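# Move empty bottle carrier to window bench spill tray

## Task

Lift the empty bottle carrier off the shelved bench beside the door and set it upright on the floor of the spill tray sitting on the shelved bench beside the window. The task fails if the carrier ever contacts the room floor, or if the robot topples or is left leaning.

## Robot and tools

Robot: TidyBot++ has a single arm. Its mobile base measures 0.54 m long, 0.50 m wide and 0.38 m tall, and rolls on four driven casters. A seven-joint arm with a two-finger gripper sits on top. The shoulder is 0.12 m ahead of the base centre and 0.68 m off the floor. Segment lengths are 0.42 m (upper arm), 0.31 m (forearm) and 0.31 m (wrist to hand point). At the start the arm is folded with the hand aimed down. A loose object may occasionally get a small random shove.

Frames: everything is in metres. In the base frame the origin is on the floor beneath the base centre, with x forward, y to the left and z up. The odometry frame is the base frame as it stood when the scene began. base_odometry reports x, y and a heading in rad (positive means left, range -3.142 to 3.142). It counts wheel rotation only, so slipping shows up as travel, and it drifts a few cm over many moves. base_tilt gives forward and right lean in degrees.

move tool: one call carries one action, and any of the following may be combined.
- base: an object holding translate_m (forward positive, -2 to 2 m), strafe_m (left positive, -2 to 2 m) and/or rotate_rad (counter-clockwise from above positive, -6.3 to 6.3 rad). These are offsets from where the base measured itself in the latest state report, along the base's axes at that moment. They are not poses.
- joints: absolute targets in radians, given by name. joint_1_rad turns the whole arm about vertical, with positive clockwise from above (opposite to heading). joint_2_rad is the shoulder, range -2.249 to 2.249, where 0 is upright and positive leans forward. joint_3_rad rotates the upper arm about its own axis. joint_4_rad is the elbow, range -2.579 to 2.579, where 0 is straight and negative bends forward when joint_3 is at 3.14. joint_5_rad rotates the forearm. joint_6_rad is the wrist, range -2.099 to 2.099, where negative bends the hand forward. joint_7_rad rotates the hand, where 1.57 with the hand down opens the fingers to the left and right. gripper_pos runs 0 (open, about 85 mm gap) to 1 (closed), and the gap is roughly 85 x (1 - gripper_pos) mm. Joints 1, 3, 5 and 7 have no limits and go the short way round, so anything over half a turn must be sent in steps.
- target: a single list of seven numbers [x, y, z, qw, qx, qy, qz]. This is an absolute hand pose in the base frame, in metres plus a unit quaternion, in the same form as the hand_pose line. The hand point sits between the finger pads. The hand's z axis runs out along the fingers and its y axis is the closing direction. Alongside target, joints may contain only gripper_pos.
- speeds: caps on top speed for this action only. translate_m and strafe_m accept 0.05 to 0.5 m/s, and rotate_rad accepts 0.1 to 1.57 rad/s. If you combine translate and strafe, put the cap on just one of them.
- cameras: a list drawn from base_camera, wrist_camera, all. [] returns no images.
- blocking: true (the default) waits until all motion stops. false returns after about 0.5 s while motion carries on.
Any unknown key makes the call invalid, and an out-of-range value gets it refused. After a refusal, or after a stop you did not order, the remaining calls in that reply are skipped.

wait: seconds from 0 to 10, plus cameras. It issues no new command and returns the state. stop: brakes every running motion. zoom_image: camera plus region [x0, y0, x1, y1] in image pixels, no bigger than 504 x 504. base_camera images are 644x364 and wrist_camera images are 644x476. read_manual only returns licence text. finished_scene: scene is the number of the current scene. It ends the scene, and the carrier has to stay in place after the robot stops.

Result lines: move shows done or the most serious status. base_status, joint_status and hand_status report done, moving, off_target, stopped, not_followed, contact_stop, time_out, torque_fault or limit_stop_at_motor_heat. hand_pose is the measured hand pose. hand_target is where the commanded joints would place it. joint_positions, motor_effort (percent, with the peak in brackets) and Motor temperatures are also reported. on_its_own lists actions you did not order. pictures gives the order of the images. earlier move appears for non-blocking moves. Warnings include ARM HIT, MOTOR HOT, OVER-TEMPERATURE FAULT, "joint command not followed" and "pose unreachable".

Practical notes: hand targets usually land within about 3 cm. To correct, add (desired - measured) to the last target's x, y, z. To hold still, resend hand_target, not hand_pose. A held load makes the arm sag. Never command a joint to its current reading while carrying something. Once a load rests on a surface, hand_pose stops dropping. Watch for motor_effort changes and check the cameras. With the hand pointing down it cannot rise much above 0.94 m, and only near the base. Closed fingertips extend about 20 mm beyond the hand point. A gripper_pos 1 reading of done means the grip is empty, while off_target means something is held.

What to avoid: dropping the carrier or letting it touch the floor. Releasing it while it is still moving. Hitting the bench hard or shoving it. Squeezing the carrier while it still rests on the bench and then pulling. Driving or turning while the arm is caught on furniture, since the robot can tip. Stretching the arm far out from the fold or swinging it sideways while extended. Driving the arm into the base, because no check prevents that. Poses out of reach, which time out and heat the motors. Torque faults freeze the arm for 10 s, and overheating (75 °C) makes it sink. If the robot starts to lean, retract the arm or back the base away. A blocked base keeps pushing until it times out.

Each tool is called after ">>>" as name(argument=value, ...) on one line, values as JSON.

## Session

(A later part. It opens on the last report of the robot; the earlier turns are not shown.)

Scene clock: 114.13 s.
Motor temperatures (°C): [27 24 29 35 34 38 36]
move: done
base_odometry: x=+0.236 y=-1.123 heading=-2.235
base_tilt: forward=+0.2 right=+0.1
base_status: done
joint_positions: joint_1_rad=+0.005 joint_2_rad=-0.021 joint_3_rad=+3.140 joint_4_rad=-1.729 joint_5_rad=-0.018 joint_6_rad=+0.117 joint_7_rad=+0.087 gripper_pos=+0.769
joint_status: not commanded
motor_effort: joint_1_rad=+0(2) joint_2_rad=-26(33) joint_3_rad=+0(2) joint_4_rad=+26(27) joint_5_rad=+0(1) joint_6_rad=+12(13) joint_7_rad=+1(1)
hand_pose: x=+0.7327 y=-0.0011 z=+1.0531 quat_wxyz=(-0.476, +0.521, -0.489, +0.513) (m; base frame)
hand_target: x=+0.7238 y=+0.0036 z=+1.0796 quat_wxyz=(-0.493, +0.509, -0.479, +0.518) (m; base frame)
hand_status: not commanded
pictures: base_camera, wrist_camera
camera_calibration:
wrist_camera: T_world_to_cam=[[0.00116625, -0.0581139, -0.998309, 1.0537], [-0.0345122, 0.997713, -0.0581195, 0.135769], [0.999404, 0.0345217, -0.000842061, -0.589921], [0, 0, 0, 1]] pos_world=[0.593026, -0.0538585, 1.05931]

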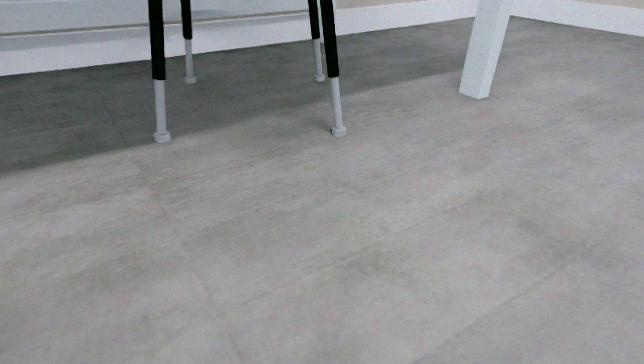

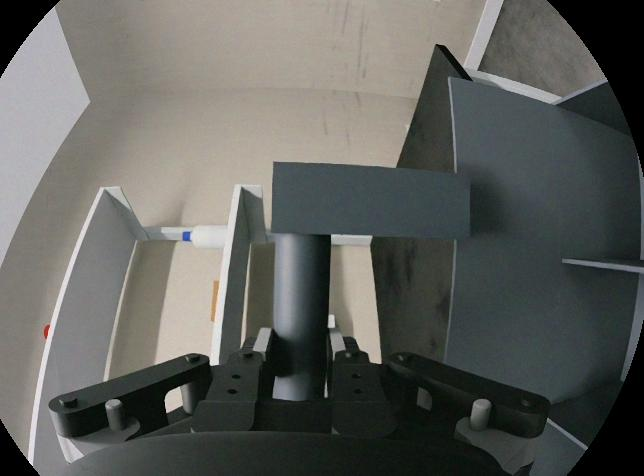

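>>> move(joints={"joint_2_rad": -0.06, "joint_4_rad": -1.57, "joint_6_rad": -0.03}, cameras=[])

>>> move(joints={"joint_2_rad": -0.075, "joint_4_rad": -1.43, "joint_6_rad": -0.18}, cameras=[])

>>> move(joints={"joint_2_rad": -0.09, "joint_4_rad": -1.3, "joint_6_rad": -0.32}, cameras=[])

>>> move(base={"translate_m": -0.934, "strafe_m": -1.196, "rotate_rad": -2.448}, speeds={"rotate_rad": 0.5, "translate_m": 0.4})

Scene clock: 125.60 s.
Motor temperatures (°C): [27 24 29 35 34 38 36]
move: done
base_odometry: x=+0.236 y=-1.123 heading=-2.235
base_tilt: forward=+0.1 right=+0.1
base_status: not commanded
joint_positions: joint_1_rad=+0.005 joint_2_rad=-0.022 joint_3_rad=+3.140 joint_4_rad=-1.590 joint_5_rad=-0.018 joint_6_rad=-0.015 joint_7_rad=+0.087 gripper_pos=+0.769
joint_status: all done
motor_effort: joint_1_rad=+0(1) joint_2_rad=-26(29) joint_3_rad=+0(0) joint_4_rad=+26(27) joint_5_rad=+0(1) joint_6_rad=+12(13) joint_7_rad=+1(1)
hand_pose: x=+0.7354 y=-0.0004 z=+1.0997 quat_wxyz=(-0.479, +0.519, -0.486, +0.515) (m; base frame)
hand_target: x=+0.7187 y=+0.0020 z=+1.1305 quat_wxyz=(-0.494, +0.506, -0.478, +0.521) (m; base frame)
hand_status: not commanded
pictures: none
No camera images: "cameras" was empty.

Scene clock: 126.97 s.
Motor temperatures (°C): [27 24 29 35 34 38 36]
move: off_target
base_odometry: x=+0.236 y=-1.123 heading=-2.235
base_tilt: forward=+0.1 right=+0.1
base_status: not commanded
joint_positions: joint_1_rad=+0.005 joint_2_rad=-0.032 joint_3_rad=+3.140 joint_4_rad=-1.451 joint_5_rad=-0.018 joint_6_rad=-0.165 joint_7_rad=+0.087 gripper_pos=+0.769
joint_status: joint_2_rad off_target (ended at -0.032, target -0.075); the others done
motor_effort: joint_1_rad=+0(1) joint_2_rad=-26(28) joint_3_rad=+0(0) joint_4_rad=+25(28) joint_5_rad=+0(1) joint_6_rad=+12(13) joint_7_rad=+0(1)
hand_pose: x=+0.7275 y=+0.0005 z=+1.1462 quat_wxyz=(-0.479, +0.520, -0.485, +0.514) (m; base frame)
hand_target: x=+0.7056 y=+0.0004 z=+1.1799 quat_wxyz=(-0.494, +0.503, -0.479, +0.524) (m; base frame)
hand_status: not commanded
pictures: none
No camera images: "cameras" was empty.

Scene clock: 128.33 s.
Motor temperatures (°C): [27 24 29 35 34 38 36]
move: off_target
base_odometry: x=+0.236 y=-1.123 heading=-2.235
base_tilt: forward=+0.1 right=+0.1
base_status: not commanded
joint_positions: joint_1_rad=+0.005 joint_2_rad=-0.048 joint_3_rad=+3.140 joint_4_rad=-1.321 joint_5_rad=-0.018 joint_6_rad=-0.305 joint_7_rad=+0.087 gripper_pos=+0.769
joint_status: joint_2_rad off_target (ended at -0.048, target -0.090); the others done
motor_effort: joint_1_rad=+0(1) joint_2_rad=-25(27) joint_3_rad=+0(0) joint_4_rad=+25(27) joint_5_rad=+0(1) joint_6_rad=+11(13) joint_7_rad=+1(1)
hand_pose: x=+0.7105 y=+0.0013 z=+1.1923 quat_wxyz=(-0.481, +0.520, -0.483, +0.515) (m; base frame)
hand_target: x=+0.6863 y=-0.0011 z=+1.2246 quat_wxyz=(-0.494, +0.500, -0.479, +0.526) (m; base frame)
hand_status: not commanded
pictures: none
No camera images: "cameras" was empty.

Scene clock: 133.93 s.
Motor temperatures (°C): [26 24 29 35 34 37 36]
move: done
base_odometry: x=-0.130 y=+0.350 heading=+1.601
base_tilt: forward=+0.2 right=+0.0
base_status: done
joint_positions: joint_1_rad=+0.000 joint_2_rad=-0.049 joint_3_rad=+3.141 joint_4_rad=-1.321 joint_5_rad=-0.018 joint_6_rad=-0.308 joint_7_rad=+0.087 gripper_pos=+0.769
joint_status: not commanded
motor_effort: joint_1_rad=-1(4) joint_2_rad=-24(29) joint_3_rad=+0(5) joint_4_rad=+26(26) joint_5_rad=+0(1) joint_6_rad=+12(13) joint_7_rad=+1(1)
hand_pose: x=+0.7101 y=+0.0035 z=+1.1918 quat_wxyz=(-0.482, +0.521, -0.483, +0.513) (m; base frame)
hand_target: x=+0.6863 y=-0.0011 z=+1.2246 quat_wxyz=(-0.494, +0.500, -0.479, +0.526) (m; base frame)
hand_status: not commanded
pictures: base_camera, wrist_camera
camera_calibration:
wrist_camera: T_world_to_cam=[[0.0129557, -0.0581505, -0.998224, 1.18399], [-0.0451587, 0.997255, -0.0586802, 0.14667], [0.998896, 0.0458388, 0.0102941, -0.580322], [0, 0, 0, 1]] pos_world=[0.570965, -0.0508165, 1.19647]

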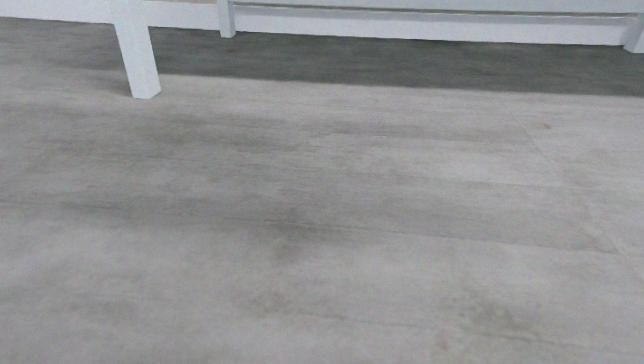

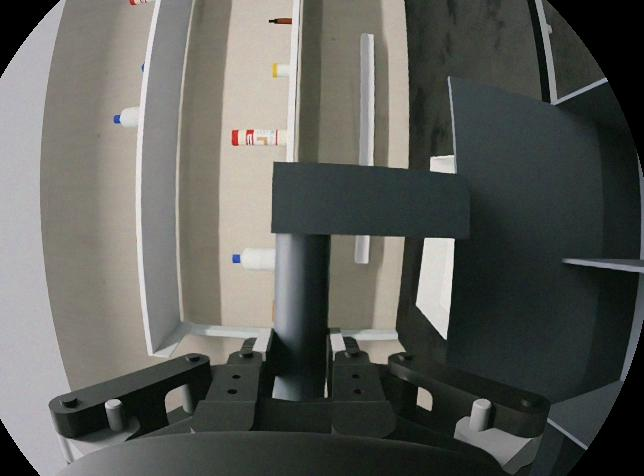

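>>> move(base={"rotate_rad": 0.65}, speeds={"rotate_rad": 0.5}, cameras=["wrist_camera"])

>>> zoom_image(camera="wrist_camera", region=[300, 0, 600, 240])

Scene clock: 140.73 s.
Motor temperatures (°C): [26 24 29 35 34 37 36]
move: done
base_odometry: x=-0.130 y=+0.350 heading=+2.250
base_tilt: forward=+0.1 right=+0.2
base_status: done
joint_positions: joint_1_rad=-0.002 joint_2_rad=-0.049 joint_3_rad=+3.137 joint_4_rad=-1.321 joint_5_rad=-0.018 joint_6_rad=-0.308 joint_7_rad=+0.086 gripper_pos=+0.769
joint_status: not commanded
motor_effort: joint_1_rad=+0(3) joint_2_rad=-24(26) joint_3_rad=+0(3) joint_4_rad=+25(26) joint_5_rad=+0(1) joint_6_rad=+12(13) joint_7_rad=+0(1)
hand_pose: x=+0.7100 y=+0.0067 z=+1.1918 quat_wxyz=(-0.483, +0.522, -0.482, +0.512) (m; base frame)
hand_target: x=+0.6863 y=-0.0011 z=+1.2246 quat_wxyz=(-0.494, +0.500, -0.479, +0.526) (m; base frame)
hand_status: not commanded
pictures: wrist_camera
camera_calibration:
wrist_camera: T_world_to_cam=[[0.0131372, -0.0580313, -0.998228, 1.18403], [-0.0504371, 0.997005, -0.058624, 0.147132], [0.998641, 0.0511179, 0.0101709, -0.580073], [0, 0, 0, 1]] pos_world=[0.571151, -0.048329, 1.19646]

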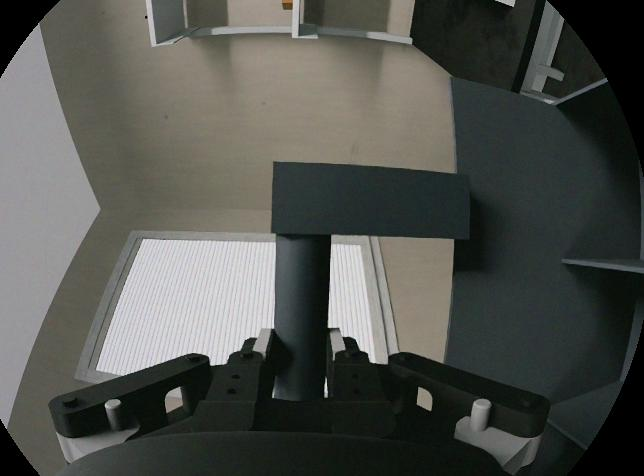

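Scaled by 1.680.

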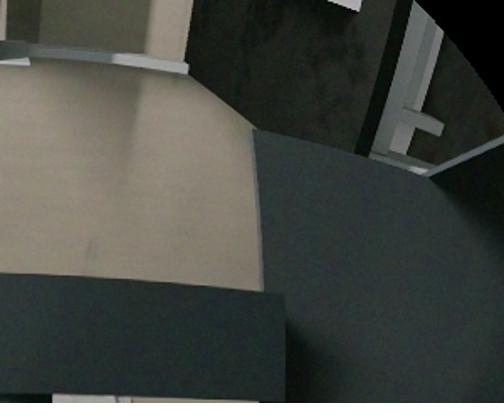

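>>> move(base={"rotate_rad": -0.28}, speeds={"rotate_rad": 0.5}, cameras=["wrist_camera"])

>>> zoom_image(camera="wrist_camera", region=[400, 0, 600, 160])

Scene clock: 144.63 s.
Motor temperatures (°C): [26 24 29 35 34 37 36]
move: done
base_odometry: x=-0.129 y=+0.350 heading=+1.971
base_tilt: forward=+0.2 right=+0.1
base_status: done
joint_positions: joint_1_rad=+0.000 joint_2_rad=-0.049 joint_3_rad=+3.142 joint_4_rad=-1.321 joint_5_rad=-0.018 joint_6_rad=-0.308 joint_7_rad=+0.086 gripper_pos=+0.769
joint_status: not commanded
motor_effort: joint_1_rad=+0(3) joint_2_rad=-25(26) joint_3_rad=+0(4) joint_4_rad=+25(26) joint_5_rad=+0(1) joint_6_rad=+12(13) joint_7_rad=+1(1)
hand_pose: x=+0.7101 y=+0.0027 z=+1.1918 quat_wxyz=(-0.482, +0.520, -0.483, +0.513) (m; base frame)
hand_target: x=+0.6863 y=-0.0011 z=+1.2246 quat_wxyz=(-0.494, +0.500, -0.479, +0.526) (m; base frame)
hand_status: not commanded
pictures: wrist_camera
camera_calibration:
wrist_camera: T_world_to_cam=[[0.0126927, -0.057774, -0.998249, 1.18412], [-0.0438524, 0.997337, -0.0582787, 0.146054], [0.998957, 0.0445153, 0.0101254, -0.580105], [0, 0, 0, 1]] pos_world=[0.570875, -0.0514299, 1.19643]

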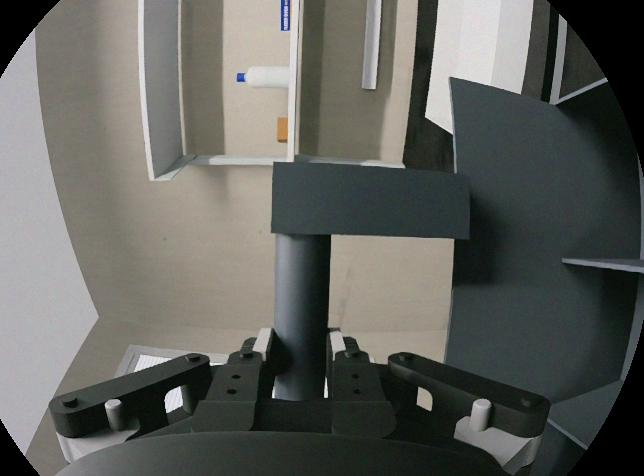

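Scaled by 2.520.

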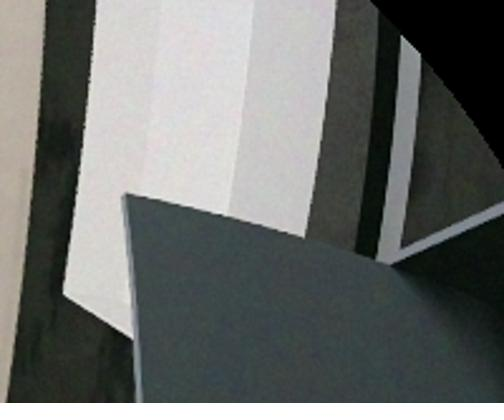

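>>> move(base={"translate_m": 0.388, "strafe_m": -0.11, "rotate_rad": -0.497}, speeds={"rotate_rad": 0.5, "translate_m": 0.3})

>>> zoom_image(camera="wrist_camera", region=[260, 60, 560, 360])

Scene clock: 159.83 s.
Motor temperatures (°C): [26 24 29 35 34 37 36]
move: done
base_odometry: x=-0.179 y=+0.751 heading=+1.473
base_tilt: forward=+0.1 right=+0.1
base_status: done
joint_positions: joint_1_rad=+0.000 joint_2_rad=-0.055 joint_3_rad=+3.141 joint_4_rad=-1.321 joint_5_rad=-0.018 joint_6_rad=-0.310 joint_7_rad=+0.086 gripper_pos=+0.769
joint_status: not commanded
motor_effort: joint_1_rad=+0(3) joint_2_rad=-24(28) joint_3_rad=+0(4) joint_4_rad=+24(26) joint_5_rad=+0(2) joint_6_rad=+12(13) joint_7_rad=+0(1)
hand_pose: x=+0.7071 y=+0.0037 z=+1.1948 quat_wxyz=(-0.483, +0.520, -0.482, +0.514) (m; base frame)
hand_target: x=+0.6863 y=-0.0011 z=+1.2246 quat_wxyz=(-0.494, +0.500, -0.479, +0.526) (m; base frame)
hand_status: not commanded
pictures: base_camera, wrist_camera
camera_calibration:
wrist_camera: T_world_to_cam=[[0.0173451, -0.0577054, -0.998183, 1.18389], [-0.0451693, 0.997269, -0.0584374, 0.146251], [0.998829, 0.0461008, 0.0146912, -0.582561], [0, 0, 0, 1]] pos_world=[0.567951, -0.0506783, 1.19884]

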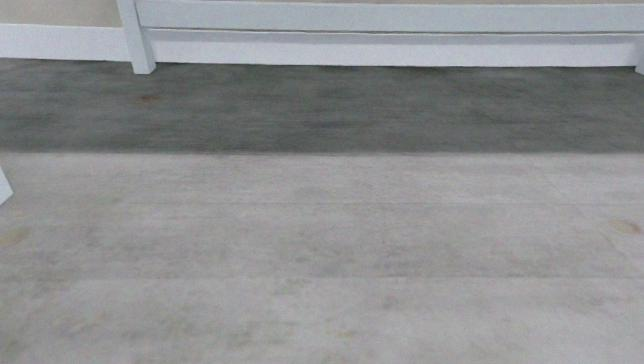

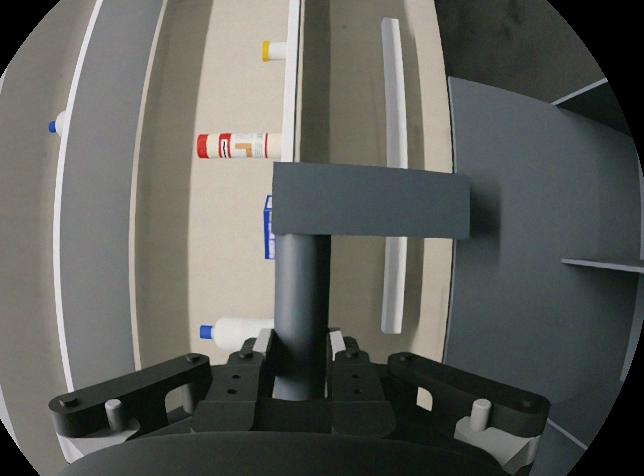

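Scaled by 1.680.

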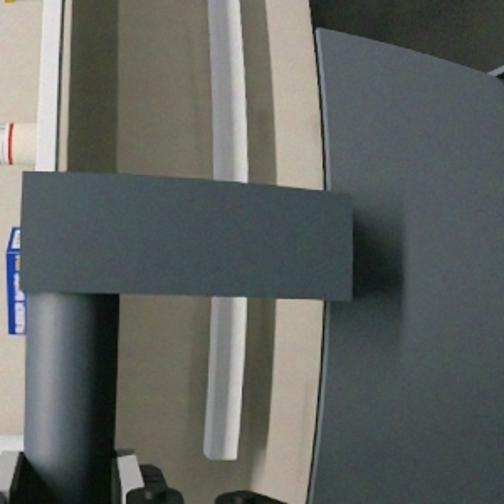

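>>> move(base={"translate_m": 0.218}, speeds={"translate_m": 0.15})

>>> zoom_image(camera="wrist_camera", region=[260, 60, 640, 440])

Scene clock: 170.80 s.
Motor temperatures (°C): [26 24 29 35 34 37 36]
move: done
base_odometry: x=-0.158 y=+0.968 heading=+1.473
base_tilt: forward=+0.1 right=+0.0
base_status: done
joint_positions: joint_1_rad=+0.000 joint_2_rad=-0.058 joint_3_rad=+3.141 joint_4_rad=-1.321 joint_5_rad=-0.018 joint_6_rad=-0.310 joint_7_rad=+0.086 gripper_pos=+0.769
joint_status: not commanded
motor_effort: joint_1_rad=+0(2) joint_2_rad=-24(28) joint_3_rad=+0(2) joint_4_rad=+25(26) joint_5_rad=+0(1) joint_6_rad=+12(13) joint_7_rad=+0(1)
hand_pose: x=+0.7054 y=+0.0037 z=+1.1967 quat_wxyz=(-0.484, +0.519, -0.481, +0.515) (m; base frame)
hand_target: x=+0.6863 y=-0.0011 z=+1.2246 quat_wxyz=(-0.494, +0.500, -0.479, +0.526) (m; base frame)
hand_status: not commanded
pictures: base_camera, wrist_camera
camera_calibration:
wrist_camera: T_world_to_cam=[[0.0202015, -0.0577087, -0.998129, 1.18367], [-0.0450113, 0.997268, -0.0585699, 0.146327], [0.998782, 0.0461103, 0.0175488, -0.584299], [0, 0, 0, 1]] pos_world=[0.566262, -0.0506766, 1.20028]

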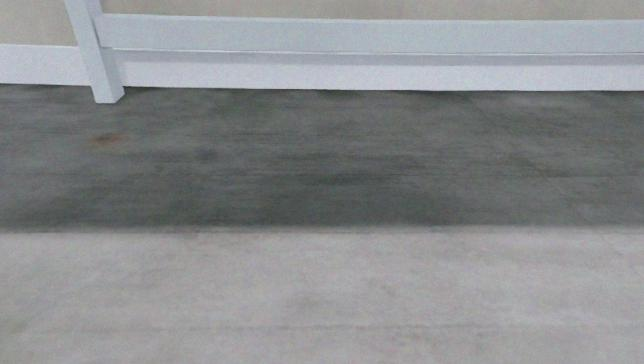

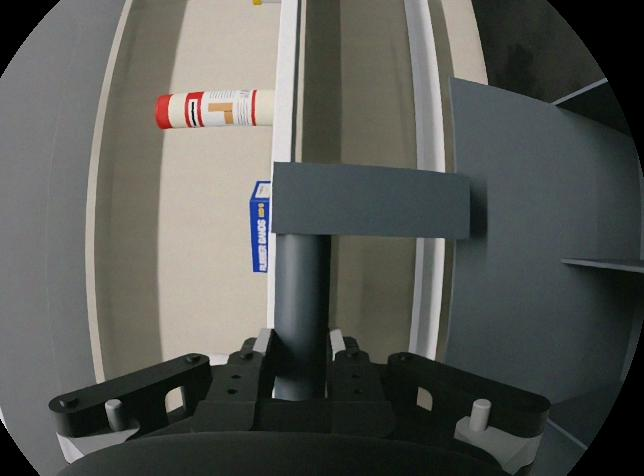

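Scaled by 1.326.

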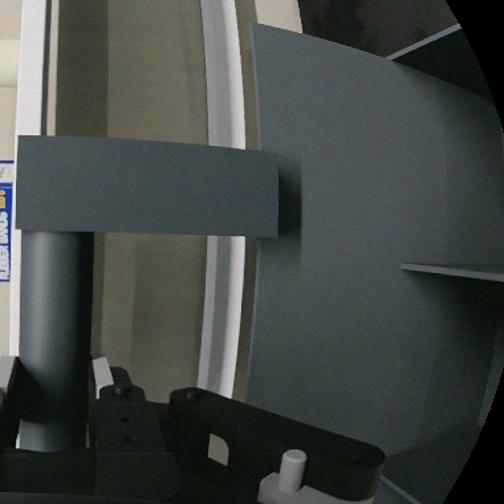

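>>> move(joints={"joint_2_rad": -0.1, "joint_4_rad": -1.45, "joint_6_rad": -0.18}, cameras=[])

>>> move(joints={"joint_2_rad": -0.11, "joint_4_rad": -1.59, "joint_6_rad": -0.05}, cameras=[])

>>> move(joints={"joint_2_rad": -0.12, "joint_4_rad": -1.7, "joint_6_rad": 0.06})

Scene clock: 174.87 s.
Motor temperatures (°C): [26 24 29 35 34 37 36]
move: off_target
base_odometry: x=-0.158 y=+0.967 heading=+1.473
base_tilt: forward=+0.1 right=+0.0
base_status: not commanded
joint_positions: joint_1_rad=+0.000 joint_2_rad=-0.059 joint_3_rad=+3.141 joint_4_rad=-1.461 joint_5_rad=-0.018 joint_6_rad=-0.257 joint_7_rad=+0.086 gripper_pos=+0.769
joint_status: joint_2_rad off_target (ended at -0.059, target -0.100); the others done
motor_effort: joint_1_rad=+0(1) joint_2_rad=-25(27) joint_3_rad=+0(0) joint_4_rad=+26(28) joint_5_rad=+0(0) joint_6_rad=+12(13) joint_7_rad=+1(1)
hand_pose: x=+0.7142 y=+0.0034 z=+1.1273 quat_wxyz=(-0.462, +0.540, -0.502, +0.492) (m; base frame)
hand_target: x=+0.6947 y=+0.0004 z=+1.1820 quat_wxyz=(-0.495, +0.502, -0.477, +0.525) (m; base frame)
hand_status: not commanded
pictures: none
No camera images: "cameras" was empty.

Scene clock: 175.90 s.
Motor temperatures (°C): [26 24 29 35 34 37 36]
move: done
base_odometry: x=-0.158 y=+0.967 heading=+1.473
base_tilt: forward=+0.1 right=+0.1
base_status: not commanded
joint_positions: joint_1_rad=+0.000 joint_2_rad=-0.080 joint_3_rad=+3.141 joint_4_rad=-1.575 joint_5_rad=-0.018 joint_6_rad=-0.113 joint_7_rad=+0.085 gripper_pos=+0.769
joint_status: all done
motor_effort: joint_1_rad=+1(1) joint_2_rad=-20(24) joint_3_rad=+1(1) joint_4_rad=+23(26) joint_5_rad=+1(1) joint_6_rad=+10(12) joint_7_rad=+1(1)
hand_pose: x=+0.7099 y=+0.0026 z=+1.1133 quat_wxyz=(-0.475, +0.527, -0.491, +0.506) (m; base frame)
hand_target: x=+0.6969 y=+0.0018 z=+1.1412 quat_wxyz=(-0.496, +0.503, -0.476, +0.524) (m; base frame)
hand_status: not commanded
pictures: none
No camera images: "cameras" was empty.

Scene clock: 176.83 s.
Motor temperatures (°C): [26 24 29 35 34 37 36]
move: done
base_odometry: x=-0.158 y=+0.967 heading=+1.473
base_tilt: forward=+0.1 right=+0.1
base_status: not commanded
joint_positions: joint_1_rad=+0.000 joint_2_rad=-0.108 joint_3_rad=+3.141 joint_4_rad=-1.673 joint_5_rad=-0.018 joint_6_rad=+0.014 joint_7_rad=+0.085 gripper_pos=+0.769
joint_status: all done
motor_effort: joint_1_rad=+1(1) joint_2_rad=-16(20) joint_3_rad=+2(2) joint_4_rad=+20(23) joint_5_rad=+0(1) joint_6_rad=+8(10) joint_7_rad=+1(1)
hand_pose: x=+0.6993 y=+0.0019 z=+1.1082 quat_wxyz=(-0.488, +0.512, -0.478, +0.521) (m; base frame)
hand_target: x=+0.6938 y=+0.0030 z=+1.1124 quat_wxyz=(-0.499, +0.501, -0.473, +0.526) (m; base frame)
hand_status: not commanded
pictures: base_camera, wrist_camera
camera_calibration:
wrist_camera: T_world_to_cam=[[0.0412305, -0.0559118, -0.997584, 1.08002], [-0.0380394, 0.997621, -0.057486, 0.136571], [0.998425, 0.0403177, 0.0390056, -0.600099], [0, 0, 0, 1]] pos_world=[0.55982, -0.0516653, 1.10867]

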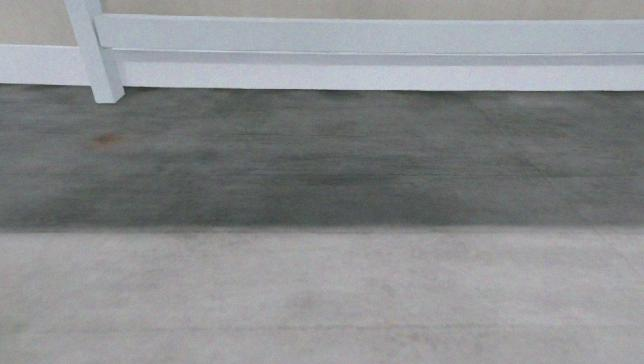

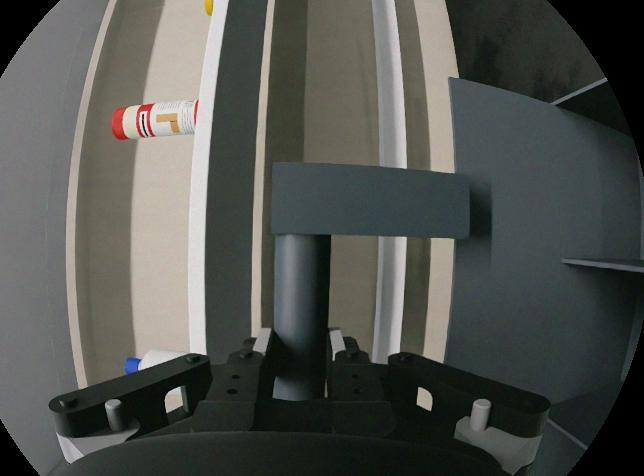

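>>> move(joints={"joint_2_rad": -0.105, "joint_4_rad": -1.5, "joint_6_rad": -0.14}, cameras=[])

>>> move(joints={"joint_2_rad": -0.09, "joint_4_rad": -1.3, "joint_6_rad": -0.32}, cameras=[])

>>> move(base={"translate_m": -0.3, "strafe_m": 0.35}, speeds={"translate_m": 0.3}, cameras=["wrist_camera"])

>>> zoom_image(camera="wrist_camera", region=[380, 0, 600, 180])

Scene clock: 191.37 s.
Motor temperatures (°C): [26 24 29 35 34 37 36]
move: done
base_odometry: x=-0.158 y=+0.967 heading=+1.473
base_tilt: forward=+0.1 right=+0.0
base_status: not commanded
joint_positions: joint_1_rad=+0.000 joint_2_rad=-0.089 joint_3_rad=+3.141 joint_4_rad=-1.521 joint_5_rad=-0.018 joint_6_rad=-0.127 joint_7_rad=+0.085 gripper_pos=+0.769
joint_status: all done
motor_effort: joint_1_rad=+0(1) joint_2_rad=-23(25) joint_3_rad=+0(2) joint_4_rad=+26(29) joint_5_rad=+0(1) joint_6_rad=+12(13) joint_7_rad=+0(1)
hand_pose: x=+0.7040 y=+0.0027 z=+1.1481 quat_wxyz=(-0.487, +0.514, -0.479, +0.519) (m; base frame)
hand_target: x=+0.6955 y=+0.0008 z=+1.1664 quat_wxyz=(-0.494, +0.503, -0.478, +0.523) (m; base frame)
hand_status: not commanded
pictures: none
No camera images: "cameras" was empty.

Scene clock: 192.83 s.
Motor temperatures (°C): [26 24 29 35 34 37 36]
move: done
base_odometry: x=-0.158 y=+0.967 heading=+1.473
base_tilt: forward=+0.1 right=+0.0
base_status: not commanded
joint_positions: joint_1_rad=+0.000 joint_2_rad=-0.082 joint_3_rad=+3.141 joint_4_rad=-1.320 joint_5_rad=-0.018 joint_6_rad=-0.305 joint_7_rad=+0.085 gripper_pos=+0.769
joint_status: all done
motor_effort: joint_1_rad=+0(1) joint_2_rad=-23(25) joint_3_rad=+0(1) joint_4_rad=+25(28) joint_5_rad=+0(1) joint_6_rad=+12(13) joint_7_rad=+1(1)
hand_pose: x=+0.6930 y=+0.0037 z=+1.2121 quat_wxyz=(-0.491, +0.511, -0.475, +0.522) (m; base frame)
hand_target: x=+0.6863 y=-0.0011 z=+1.2246 quat_wxyz=(-0.494, +0.500, -0.479, +0.526) (m; base frame)
hand_status: not commanded
pictures: none
No camera images: "cameras" was empty.

Scene clock: 195.23 s.
Motor temperatures (°C): [26 24 29 35 34 37 36]
move: done
base_odometry: x=-0.536 y=+0.703 heading=+1.473
base_tilt: forward=+0.1 right=+0.1
base_status: done
joint_positions: joint_1_rad=+0.000 joint_2_rad=-0.071 joint_3_rad=+3.140 joint_4_rad=-1.320 joint_5_rad=-0.018 joint_6_rad=-0.308 joint_7_rad=+0.085 gripper_pos=+0.769
joint_status: not commanded
motor_effort: joint_1_rad=+0(3) joint_2_rad=-23(26) joint_3_rad=+0(3) joint_4_rad=+25(26) joint_5_rad=+0(1) joint_6_rad=+13(13) joint_7_rad=+1(1)
hand_pose: x=+0.6987 y=+0.0040 z=+1.2050 quat_wxyz=(-0.488, +0.515, -0.478, +0.518) (m; base frame)
hand_target: x=+0.6863 y=-0.0011 z=+1.2246 quat_wxyz=(-0.494, +0.500, -0.479, +0.526) (m; base frame)
hand_status: not commanded
pictures: wrist_camera
camera_calibration:
wrist_camera: T_world_to_cam=[[0.0352698, -0.0566859, -0.997769, 1.18115], [-0.0445845, 0.997307, -0.0582356, 0.145518], [0.998383, 0.046539, 0.0326475, -0.595726], [0, 0, 0, 1]] pos_world=[0.559591, -0.0504472, 1.20644]

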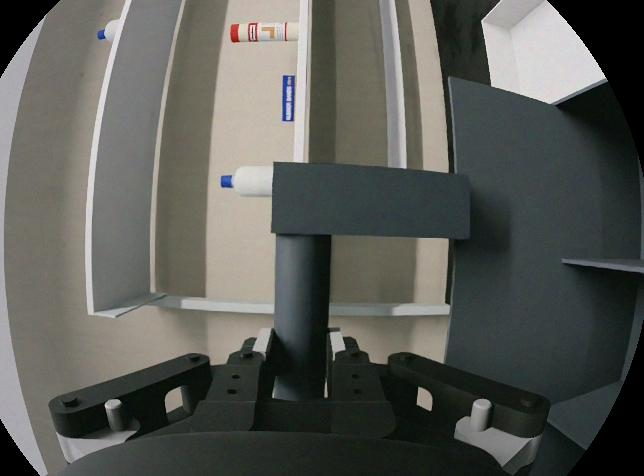

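Scaled by 2.291.

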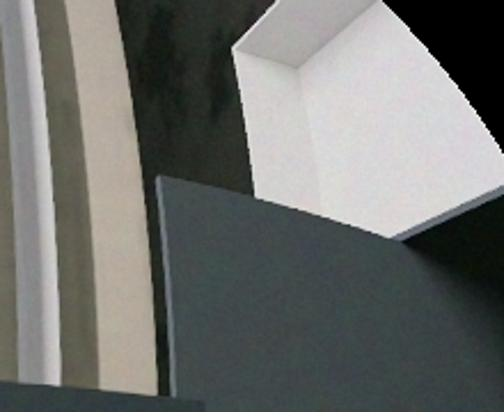

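>>> move(base={"translate_m": -0.25, "strafe_m": 0.12}, speeds={"translate_m": 0.2}, cameras=["wrist_camera"])

Scene clock: 212.60 s.
Motor temperatures (°C): [26 24 29 35 34 37 36]
move: done
base_odometry: x=-0.680 y=+0.466 heading=+1.473
base_tilt: forward=+0.1 right=+0.1
base_status: done
joint_positions: joint_1_rad=+0.000 joint_2_rad=-0.065 joint_3_rad=+3.140 joint_4_rad=-1.320 joint_5_rad=-0.018 joint_6_rad=-0.309 joint_7_rad=+0.085 gripper_pos=+0.769
joint_status: not commanded
motor_effort: joint_1_rad=+0(1) joint_2_rad=-23(27) joint_3_rad=+0(2) joint_4_rad=+25(26) joint_5_rad=+0(1) joint_6_rad=+12(13) joint_7_rad=+1(1)
hand_pose: x=+0.7017 y=+0.0039 z=+1.2015 quat_wxyz=(-0.486, +0.517, -0.479, +0.517) (m; base frame)
hand_target: x=+0.6863 y=-0.0011 z=+1.2246 quat_wxyz=(-0.494, +0.500, -0.479, +0.526) (m; base frame)
hand_status: not commanded
pictures: wrist_camera
camera_calibration:
wrist_camera: T_world_to_cam=[[0.0287806, -0.0566882, -0.997977, 1.18234], [-0.0448908, 0.99731, -0.0579449, 0.145359], [0.998577, 0.0464677, 0.0261584, -0.590866], [0, 0, 0, 1]] pos_world=[0.562522, -0.0504867, 1.20383]

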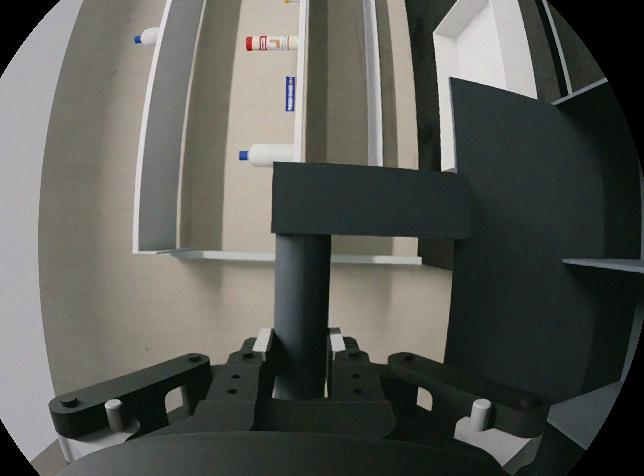

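>>> zoom_image(camera="wrist_camera", region=[400, 0, 580, 200])

Scaled by 2.520.

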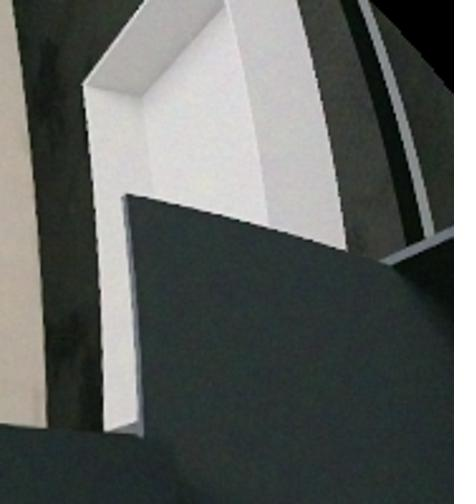

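>>> zoom_image(camera="wrist_camera", region=[500, 0, 600, 100])

>>> zoom_image(camera="wrist_camera", region=[430, 60, 530, 180])

Scaled by 5.040.

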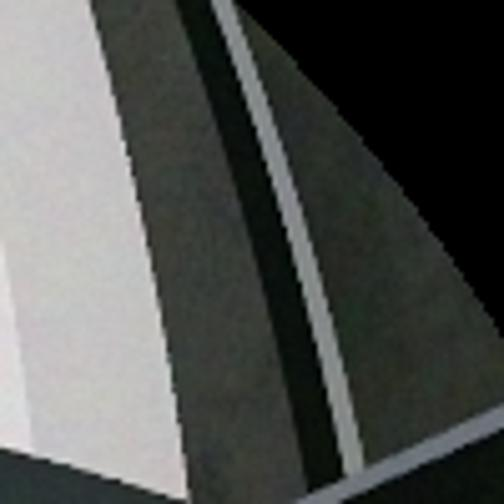

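Scaled by 4.200.

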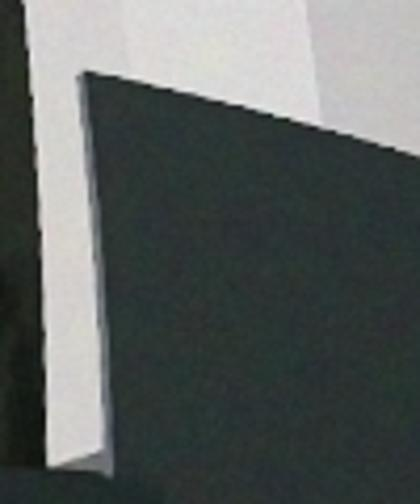

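>>> move(base={"translate_m": 0.40, "strafe_m": -0.481}, speeds={"translate_m": 0.3}, cameras=["wrist_camera"])

Scene clock: 240.47 s.
Motor temperatures (°C): [26 24 29 35 33 37 35]
move: done
base_odometry: x=-0.162 y=+0.817 heading=+1.472
base_tilt: forward=+0.2 right=+0.1
base_status: done
joint_positions: joint_1_rad=+0.000 joint_2_rad=-0.064 joint_3_rad=+3.140 joint_4_rad=-1.320 joint_5_rad=-0.018 joint_6_rad=-0.310 joint_7_rad=+0.085 gripper_pos=+0.769
joint_status: not commanded
motor_effort: joint_1_rad=+0(3) joint_2_rad=-24(27) joint_3_rad=+0(4) joint_4_rad=+25(26) joint_5_rad=+0(1) joint_6_rad=+12(13) joint_7_rad=+1(1)
hand_pose: x=+0.7022 y=+0.0044 z=+1.2006 quat_wxyz=(-0.486, +0.517, -0.480, +0.516) (m; base frame)
hand_target: x=+0.6863 y=-0.0011 z=+1.2246 quat_wxyz=(-0.494, +0.500, -0.479, +0.526) (m; base frame)
hand_status: not commanded
pictures: wrist_camera
camera_calibration:
wrist_camera: T_world_to_cam=[[0.0268586, -0.0566925, -0.99803, 1.18291], [-0.045872, 0.997269, -0.0578838, 0.145436], [0.998586, 0.0473364, 0.0241846, -0.589027], [0, 0, 0, 1]] pos_world=[0.563094, -0.0500947, 1.20324]

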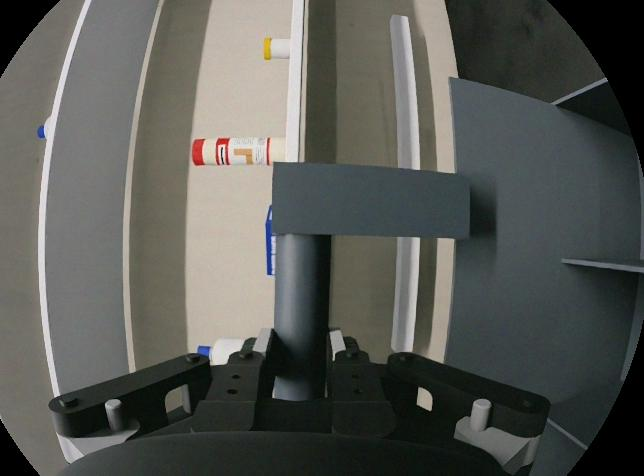

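>>> move(base={"translate_m": 0.123}, speeds={"translate_m": 0.15}, cameras=[])

>>> move(joints={"joint_1_rad": 0, "joint_2_rad": -0.10, "joint_3_rad": 3.14, "joint_4_rad": -1.45, "joint_5_rad": 0.035, "joint_6_rad": -0.18, "joint_7_rad": 0.02}, cameras=["wrist_camera"])

Scene clock: 244.07 s.
Motor temperatures (°C): [26 24 29 35 33 37 35]
move: done
base_odometry: x=-0.150 y=+0.940 heading=+1.472
base_tilt: forward=+0.1 right=+0.0
base_status: done
joint_positions: joint_1_rad=+0.000 joint_2_rad=-0.062 joint_3_rad=+3.140 joint_4_rad=-1.320 joint_5_rad=-0.018 joint_6_rad=-0.311 joint_7_rad=+0.085 gripper_pos=+0.769
joint_status: not commanded
motor_effort: joint_1_rad=+0(1) joint_2_rad=-24(27) joint_3_rad=+0(1) joint_4_rad=+25(26) joint_5_rad=+0(1) joint_6_rad=+12(13) joint_7_rad=+0(1)
hand_pose: x=+0.7033 y=+0.0044 z=+1.1992 quat_wxyz=(-0.485, +0.518, -0.480, +0.515) (m; base frame)
hand_target: x=+0.6863 y=-0.0011 z=+1.2246 quat_wxyz=(-0.494, +0.500, -0.479, +0.526) (m; base frame)
hand_status: not commanded
pictures: none
No camera images: "cameras" was empty.

Scene clock: 245.33 s.
Motor temperatures (°C): [26 24 29 35 33 37 35]
move: done
base_odometry: x=-0.150 y=+0.940 heading=+1.472
base_tilt: forward=+0.1 right=+0.1
base_status: not commanded
joint_positions: joint_1_rad=+0.000 joint_2_rad=-0.062 joint_3_rad=+3.140 joint_4_rad=-1.461 joint_5_rad=-0.018 joint_6_rad=-0.258 joint_7_rad=+0.085 gripper_pos=+0.769
joint_status: all done
motor_effort: joint_1_rad=-1(1) joint_2_rad=-25(26) joint_3_rad=+0(1) joint_4_rad=+26(28) joint_5_rad=+0(2) joint_6_rad=+11(13) joint_7_rad=+1(1)
hand_pose: x=+0.7127 y=+0.0042 z=+1.1292 quat_wxyz=(-0.464, +0.540, -0.501, +0.492) (m; base frame)
hand_target: x=+0.6947 y=+0.0004 z=+1.1820 quat_wxyz=(-0.495, +0.502, -0.477, +0.525) (m; base frame)
hand_status: not commanded
pictures: wrist_camera
camera_calibration:
wrist_camera: T_world_to_cam=[[-0.0630554, -0.0566457, -0.996401, 1.17353], [-0.0499618, 0.997315, -0.053536, 0.140058], [0.996759, 0.0464063, -0.0657163, -0.494999], [0, 0, 0, 1]] pos_world=[0.574389, -0.0502356, 1.14427]

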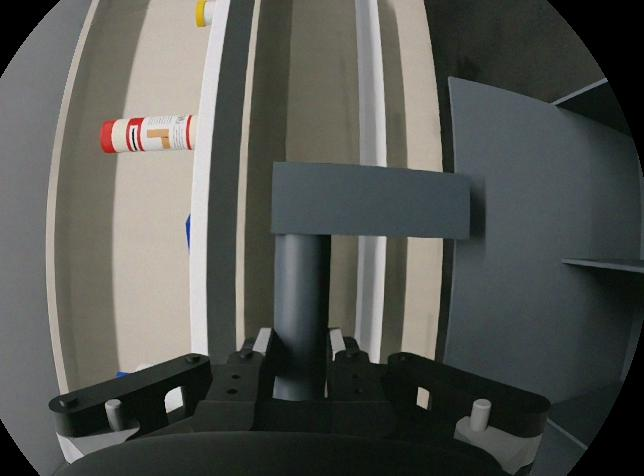

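>>> move(joints={"joint_1_rad": 0, "joint_2_rad": -0.11, "joint_3_rad": 3.14, "joint_4_rad": -1.52, "joint_5_rad": 0.035, "joint_6_rad": -0.03, "joint_7_rad": 0.02}, cameras=["wrist_camera"])

Scene clock: 249.43 s.
Motor temperatures (°C): [26 24 29 35 33 37 35]
move: off_target
base_odometry: x=-0.150 y=+0.940 heading=+1.472
base_tilt: forward=+0.2 right=+0.1
base_status: not commanded
joint_positions: joint_1_rad=+0.000 joint_2_rad=-0.063 joint_3_rad=+3.140 joint_4_rad=-1.526 joint_5_rad=-0.018 joint_6_rad=-0.109 joint_7_rad=+0.085 gripper_pos=+0.769
joint_status: joint_2_rad off_target (ended at -0.063, target -0.110); the others done
motor_effort: joint_1_rad=+0(1) joint_2_rad=-25(26) joint_3_rad=+0(1) joint_4_rad=+26(27) joint_5_rad=+1(1) joint_6_rad=+12(13) joint_7_rad=+1(1)
hand_pose: x=+0.7162 y=+0.0034 z=+1.1355 quat_wxyz=(-0.484, +0.518, -0.482, +0.515) (m; base frame)
hand_target: x=+0.6917 y=+0.0020 z=+1.1910 quat_wxyz=(-0.517, +0.479, -0.453, +0.546) (m; base frame)
hand_status: not commanded
pictures: wrist_camera
camera_calibration:
wrist_camera: T_world_to_cam=[[0.0212026, -0.0560288, -0.998204, 1.12173], [-0.0426545, 0.997469, -0.0568935, 0.13996], [0.998865, 0.0437841, 0.0187591, -0.595482], [0, 0, 0, 1]] pos_world=[0.576993, -0.0506835, 1.13885]

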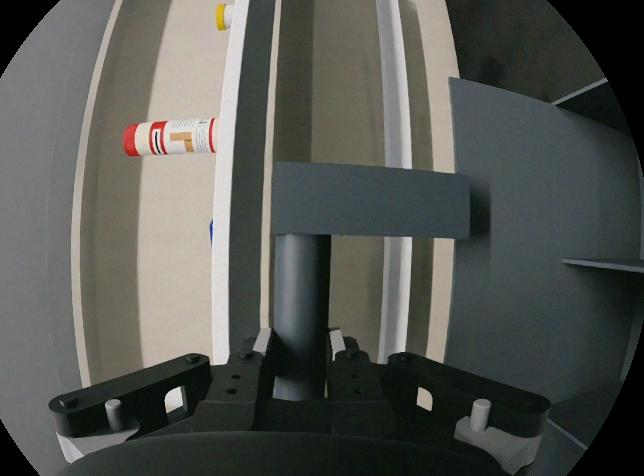

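>>> move(base={"translate_m": -0.02}, speeds={"translate_m": 0.1}, joints={"joint_1_rad": 0, "joint_2_rad": -0.12, "joint_3_rad": 3.14, "joint_4_rad": -1.60, "joint_5_rad": 0.035, "joint_6_rad": 0.05, "joint_7_rad": 0.02}, cameras=["wrist_camera"])

Scene clock: 252.10 s.
Motor temperatures (°C): [26 24 29 35 33 37 35]
move: done
base_odometry: x=-0.152 y=+0.920 heading=+1.472
base_tilt: forward=+0.1 right=+0.1
base_status: done
joint_positions: joint_1_rad=+0.000 joint_2_rad=-0.085 joint_3_rad=+3.140 joint_4_rad=-1.606 joint_5_rad=-0.018 joint_6_rad=-0.031 joint_7_rad=+0.085 gripper_pos=+0.769
joint_status: all done
motor_effort: joint_1_rad=-1(2) joint_2_rad=-24(28) joint_3_rad=+0(1) joint_4_rad=+26(28) joint_5_rad=+0(1) joint_6_rad=+12(14) joint_7_rad=+0(2)
hand_pose: x=+0.7086 y=+0.0029 z=+1.1221 quat_wxyz=(-0.488, +0.512, -0.478, +0.520) (m; base frame)
hand_target: x=+0.6899 y=+0.0029 z=+1.1717 quat_wxyz=(-0.520, +0.477, -0.450, +0.548) (m; base frame)
hand_status: not commanded
pictures: wrist_camera
camera_calibration:
wrist_camera: T_world_to_cam=[[0.0397537, -0.0559594, -0.997641, 1.09473], [-0.0401922, 0.997533, -0.0575549, 0.138305], [0.998401, 0.0423855, 0.0374065, -0.608149], [0, 0, 0, 1]] pos_world=[0.569216, -0.0509272, 1.12285]

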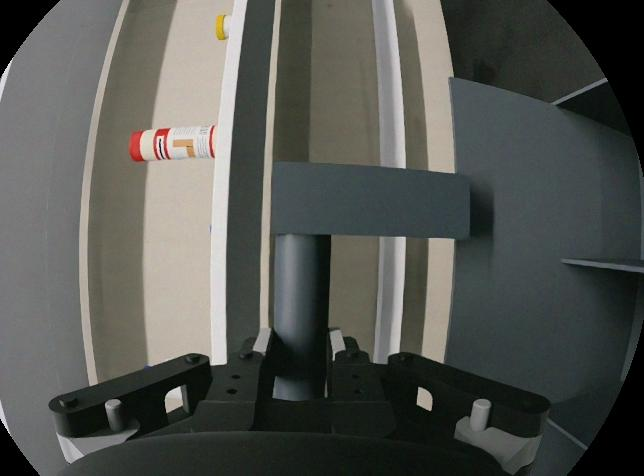

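>>> move(base={"translate_m": 0.01}, speeds={"translate_m": 0.1}, joints={"joint_1_rad": 0, "joint_2_rad": -0.12, "joint_3_rad": 3.14, "joint_4_rad": -1.65, "joint_5_rad": 0.035, "joint_6_rad": 0.06, "joint_7_rad": 0.02}, cameras=["wrist_camera"])

Scene clock: 255.37 s.
Motor temperatures (°C): [26 24 29 35 33 37 35]
move: done
base_odometry: x=-0.151 y=+0.930 heading=+1.472
base_tilt: forward=+0.1 right=+0.1
base_status: done
joint_positions: joint_1_rad=+0.000 joint_2_rad=-0.091 joint_3_rad=+3.140 joint_4_rad=-1.642 joint_5_rad=-0.018 joint_6_rad=-0.004 joint_7_rad=+0.085 gripper_pos=+0.769
joint_status: all done
motor_effort: joint_1_rad=+0(1) joint_2_rad=-22(27) joint_3_rad=+1(2) joint_4_rad=+24(27) joint_5_rad=+0(2) joint_6_rad=+11(12) joint_7_rad=+0(1)
hand_pose: x=+0.7061 y=+0.0028 z=+1.1124 quat_wxyz=(-0.488, +0.513, -0.478, +0.520) (m; base frame)
hand_target: x=+0.6924 y=+0.0030 z=+1.1437 quat_wxyz=(-0.511, +0.488, -0.460, +0.538) (m; base frame)
hand_status: not commanded
pictures: wrist_camera
camera_calibration:
wrist_camera: T_world_to_cam=[[0.0382017, -0.055982, -0.997701, 1.08627], [-0.039879, 0.997549, -0.0575004, 0.137463], [0.998474, 0.0419839, 0.0358755, -0.603645], [0, 0, 0, 1]] pos_world=[0.566708, -0.0509708, 1.11333]

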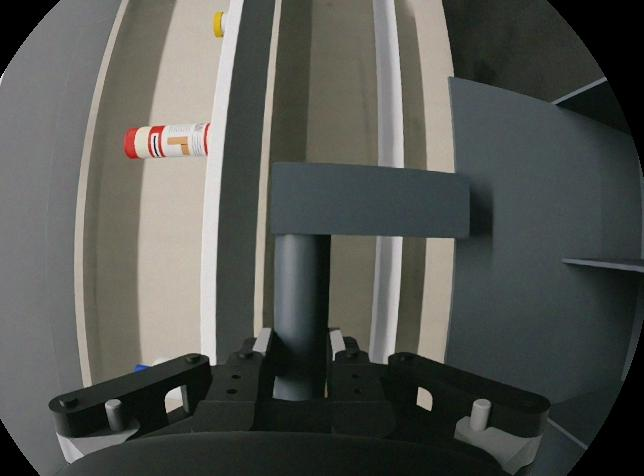

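>>> move(joints={"joint_1_rad": 0, "joint_2_rad": -0.12, "joint_3_rad": 3.14, "joint_4_rad": -1.68, "joint_5_rad": 0.035, "joint_6_rad": 0.07, "joint_7_rad": 0.02}, cameras=["wrist_camera"])

Scene clock: 257.30 s.
Motor temperatures (°C): [26 24 29 35 33 37 35]
move: done
base_odometry: x=-0.151 y=+0.930 heading=+1.472
base_tilt: forward=+0.1 right=+0.0
base_status: not commanded
joint_positions: joint_1_rad=+0.000 joint_2_rad=-0.096 joint_3_rad=+3.140 joint_4_rad=-1.658 joint_5_rad=-0.018 joint_6_rad=+0.020 joint_7_rad=+0.085 gripper_pos=+0.769
joint_status: all done
motor_effort: joint_1_rad=+1(2) joint_2_rad=-19(21) joint_3_rad=+2(2) joint_4_rad=+21(24) joint_5_rad=-1(1) joint_6_rad=+10(11) joint_7_rad=+0(1)
hand_pose: x=+0.7042 y=+0.0027 z=+1.1121 quat_wxyz=(-0.490, +0.510, -0.476, +0.523) (m; base frame)
hand_target: x=+0.6932 y=+0.0031 z=+1.1280 quat_wxyz=(-0.506, +0.493, -0.465, +0.533) (m; base frame)
hand_status: not commanded
pictures: wrist_camera
camera_calibration:
wrist_camera: T_world_to_cam=[[0.0499667, -0.0559773, -0.997181, 1.07715], [-0.0387964, 0.997566, -0.0579429, 0.137214], [0.997997, 0.0415822, 0.0476733, -0.614491], [0, 0, 0, 1]] pos_world=[0.564762, -0.0510323, 1.11136]

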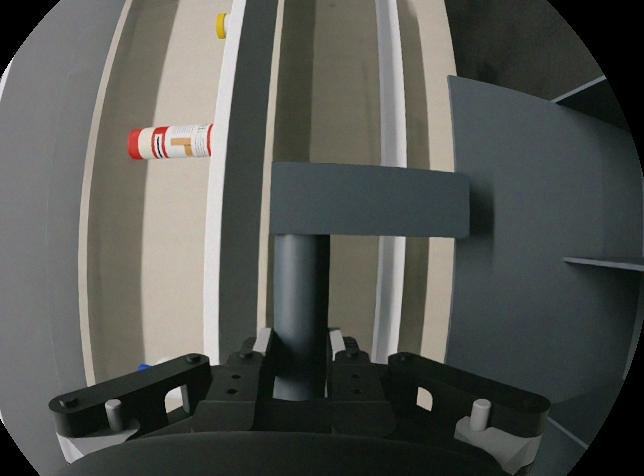

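>>> move(joints={"joint_1_rad": 0, "joint_2_rad": -0.10, "joint_3_rad": 3.14, "joint_4_rad": -1.55, "joint_5_rad": 0.035, "joint_6_rad": 0.0, "joint_7_rad": 0.02}, cameras=[])

>>> move(joints={"joint_1_rad": 0, "joint_2_rad": -0.09, "joint_3_rad": 3.14, "joint_4_rad": -1.30, "joint_5_rad": 0.035, "joint_6_rad": -0.30, "joint_7_rad": 0.02}, cameras=[])

>>> move(base={"translate_m": -0.35}, speeds={"translate_m": 0.25}, cameras=[])

>>> move(joints={"joint_1_rad": 0, "joint_2_rad": -0.13, "joint_3_rad": 3.14, "joint_4_rad": -1.20, "joint_5_rad": 0.035, "joint_6_rad": -0.70, "joint_7_rad": 0.02}, cameras=["wrist_camera"])

Scene clock: 267.03 s.
Motor temperatures (°C): [26 24 29 35 33 37 35]
move: done
base_odometry: x=-0.151 y=+0.930 heading=+1.472
base_tilt: forward=+0.1 right=+0.0
base_status: not commanded
joint_positions: joint_1_rad=+0.000 joint_2_rad=-0.081 joint_3_rad=+3.140 joint_4_rad=-1.571 joint_5_rad=-0.018 joint_6_rad=-0.006 joint_7_rad=+0.085 gripper_pos=+0.769
joint_status: all done
motor_effort: joint_1_rad=+0(2) joint_2_rad=-24(26) joint_3_rad=+0(2) joint_4_rad=+26(28) joint_5_rad=+0(1) joint_6_rad=+12(13) joint_7_rad=+1(1)
hand_pose: x=+0.7085 y=+0.0029 z=+1.1503 quat_wxyz=(-0.502, +0.497, -0.464, +0.535) (m; base frame)
hand_target: x=+0.6981 y=+0.0024 z=+1.1759 quat_wxyz=(-0.515, +0.482, -0.455, +0.543) (m; base frame)
hand_status: not commanded
pictures: none
No camera images: "cameras" was empty.

Scene clock: 268.63 s.
Motor temperatures (°C): [26 24 29 35 33 37 35]
move: done
base_odometry: x=-0.151 y=+0.930 heading=+1.472
base_tilt: forward=+0.1 right=+0.1
base_status: not commanded
joint_positions: joint_1_rad=+0.000 joint_2_rad=-0.080 joint_3_rad=+3.140 joint_4_rad=-1.322 joint_5_rad=-0.018 joint_6_rad=-0.285 joint_7_rad=+0.085 gripper_pos=+0.769
joint_status: all done
motor_effort: joint_1_rad=+0(1) joint_2_rad=-23(25) joint_3_rad=+0(1) joint_4_rad=+25(28) joint_5_rad=+0(2) joint_6_rad=+12(13) joint_7_rad=+1(1)
hand_pose: x=+0.6936 y=+0.0044 z=+1.2167 quat_wxyz=(-0.495, +0.507, -0.470, +0.526) (m; base frame)
hand_target: x=+0.6860 y=-0.0009 z=+1.2308 quat_wxyz=(-0.499, +0.495, -0.474, +0.531) (m; base frame)
hand_status: not commanded
pictures: none
No camera images: "cameras" was empty.

Scene clock: 270.93 s.
Motor temperatures (°C): [26 24 29 35 33 37 35]
move: done
base_odometry: x=-0.185 y=+0.581 heading=+1.472
base_tilt: forward=+0.1 right=+0.1
base_status: done
joint_positions: joint_1_rad=-0.001 joint_2_rad=-0.066 joint_3_rad=+3.139 joint_4_rad=-1.321 joint_5_rad=-0.018 joint_6_rad=-0.290 joint_7_rad=+0.085 gripper_pos=+0.769
joint_status: not commanded
motor_effort: joint_1_rad=-1(3) joint_2_rad=-24(27) joint_3_rad=+0(4) joint_4_rad=+25(26) joint_5_rad=+0(1) joint_6_rad=+12(13) joint_7_rad=+1(1)
hand_pose: x=+0.7011 y=+0.0048 z=+1.2073 quat_wxyz=(-0.491, +0.512, -0.474, +0.521) (m; base frame)
hand_target: x=+0.6860 y=-0.0009 z=+1.2308 quat_wxyz=(-0.499, +0.495, -0.474, +0.531) (m; base frame)
hand_status: not commanded
pictures: none
No camera images: "cameras" was empty.

Scene clock: 272.20 s.
Motor temperatures (°C): [26 24 29 35 33 37 35]
move: off_target
base_odometry: x=-0.185 y=+0.581 heading=+1.472
base_tilt: forward=+0.1 right=+0.0
base_status: not commanded
joint_positions: joint_1_rad=-0.001 joint_2_rad=-0.088 joint_3_rad=+3.139 joint_4_rad=-1.224 joint_5_rad=-0.018 joint_6_rad=-0.681 joint_7_rad=+0.085 gripper_pos=+0.769
joint_status: joint_2_rad off_target (ended at -0.088, target -0.130); the others done
motor_effort: joint_1_rad=+0(1) joint_2_rad=-21(25) joint_3_rad=+0(1) joint_4_rad=+24(26) joint_5_rad=+1(1) joint_6_rad=+11(13) joint_7_rad=+1(2)
hand_pose: x=+0.6691 y=+0.0067 z=+1.1575 quat_wxyz=(-0.423, +0.580, -0.534, +0.446) (m; base frame)
hand_target: x=+0.6453 y=-0.0047 z=+1.1884 quat_wxyz=(-0.431, +0.555, -0.539, +0.464) (m; base frame)
hand_status: not commanded
pictures: wrist_camera
camera_calibration:
wrist_camera: T_world_to_cam=[[-0.221286, -0.060362, -0.973339, 1.2784], [-0.0660297, 0.99672, -0.0468003, 0.139858], [0.972971, 0.053913, -0.224546, -0.250007], [0, 0, 0, 1]] pos_world=[0.535378, -0.048753, 1.19473]

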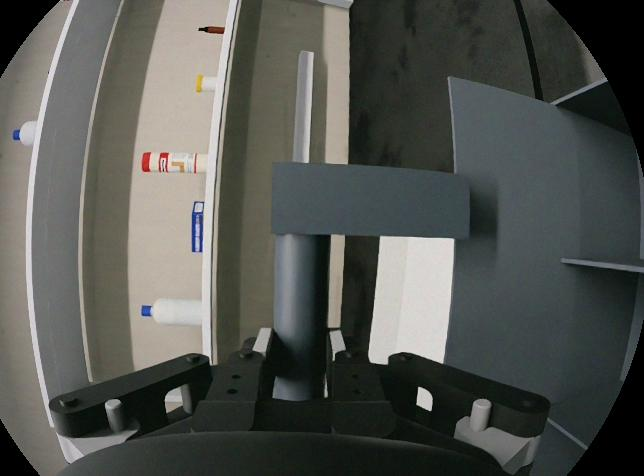

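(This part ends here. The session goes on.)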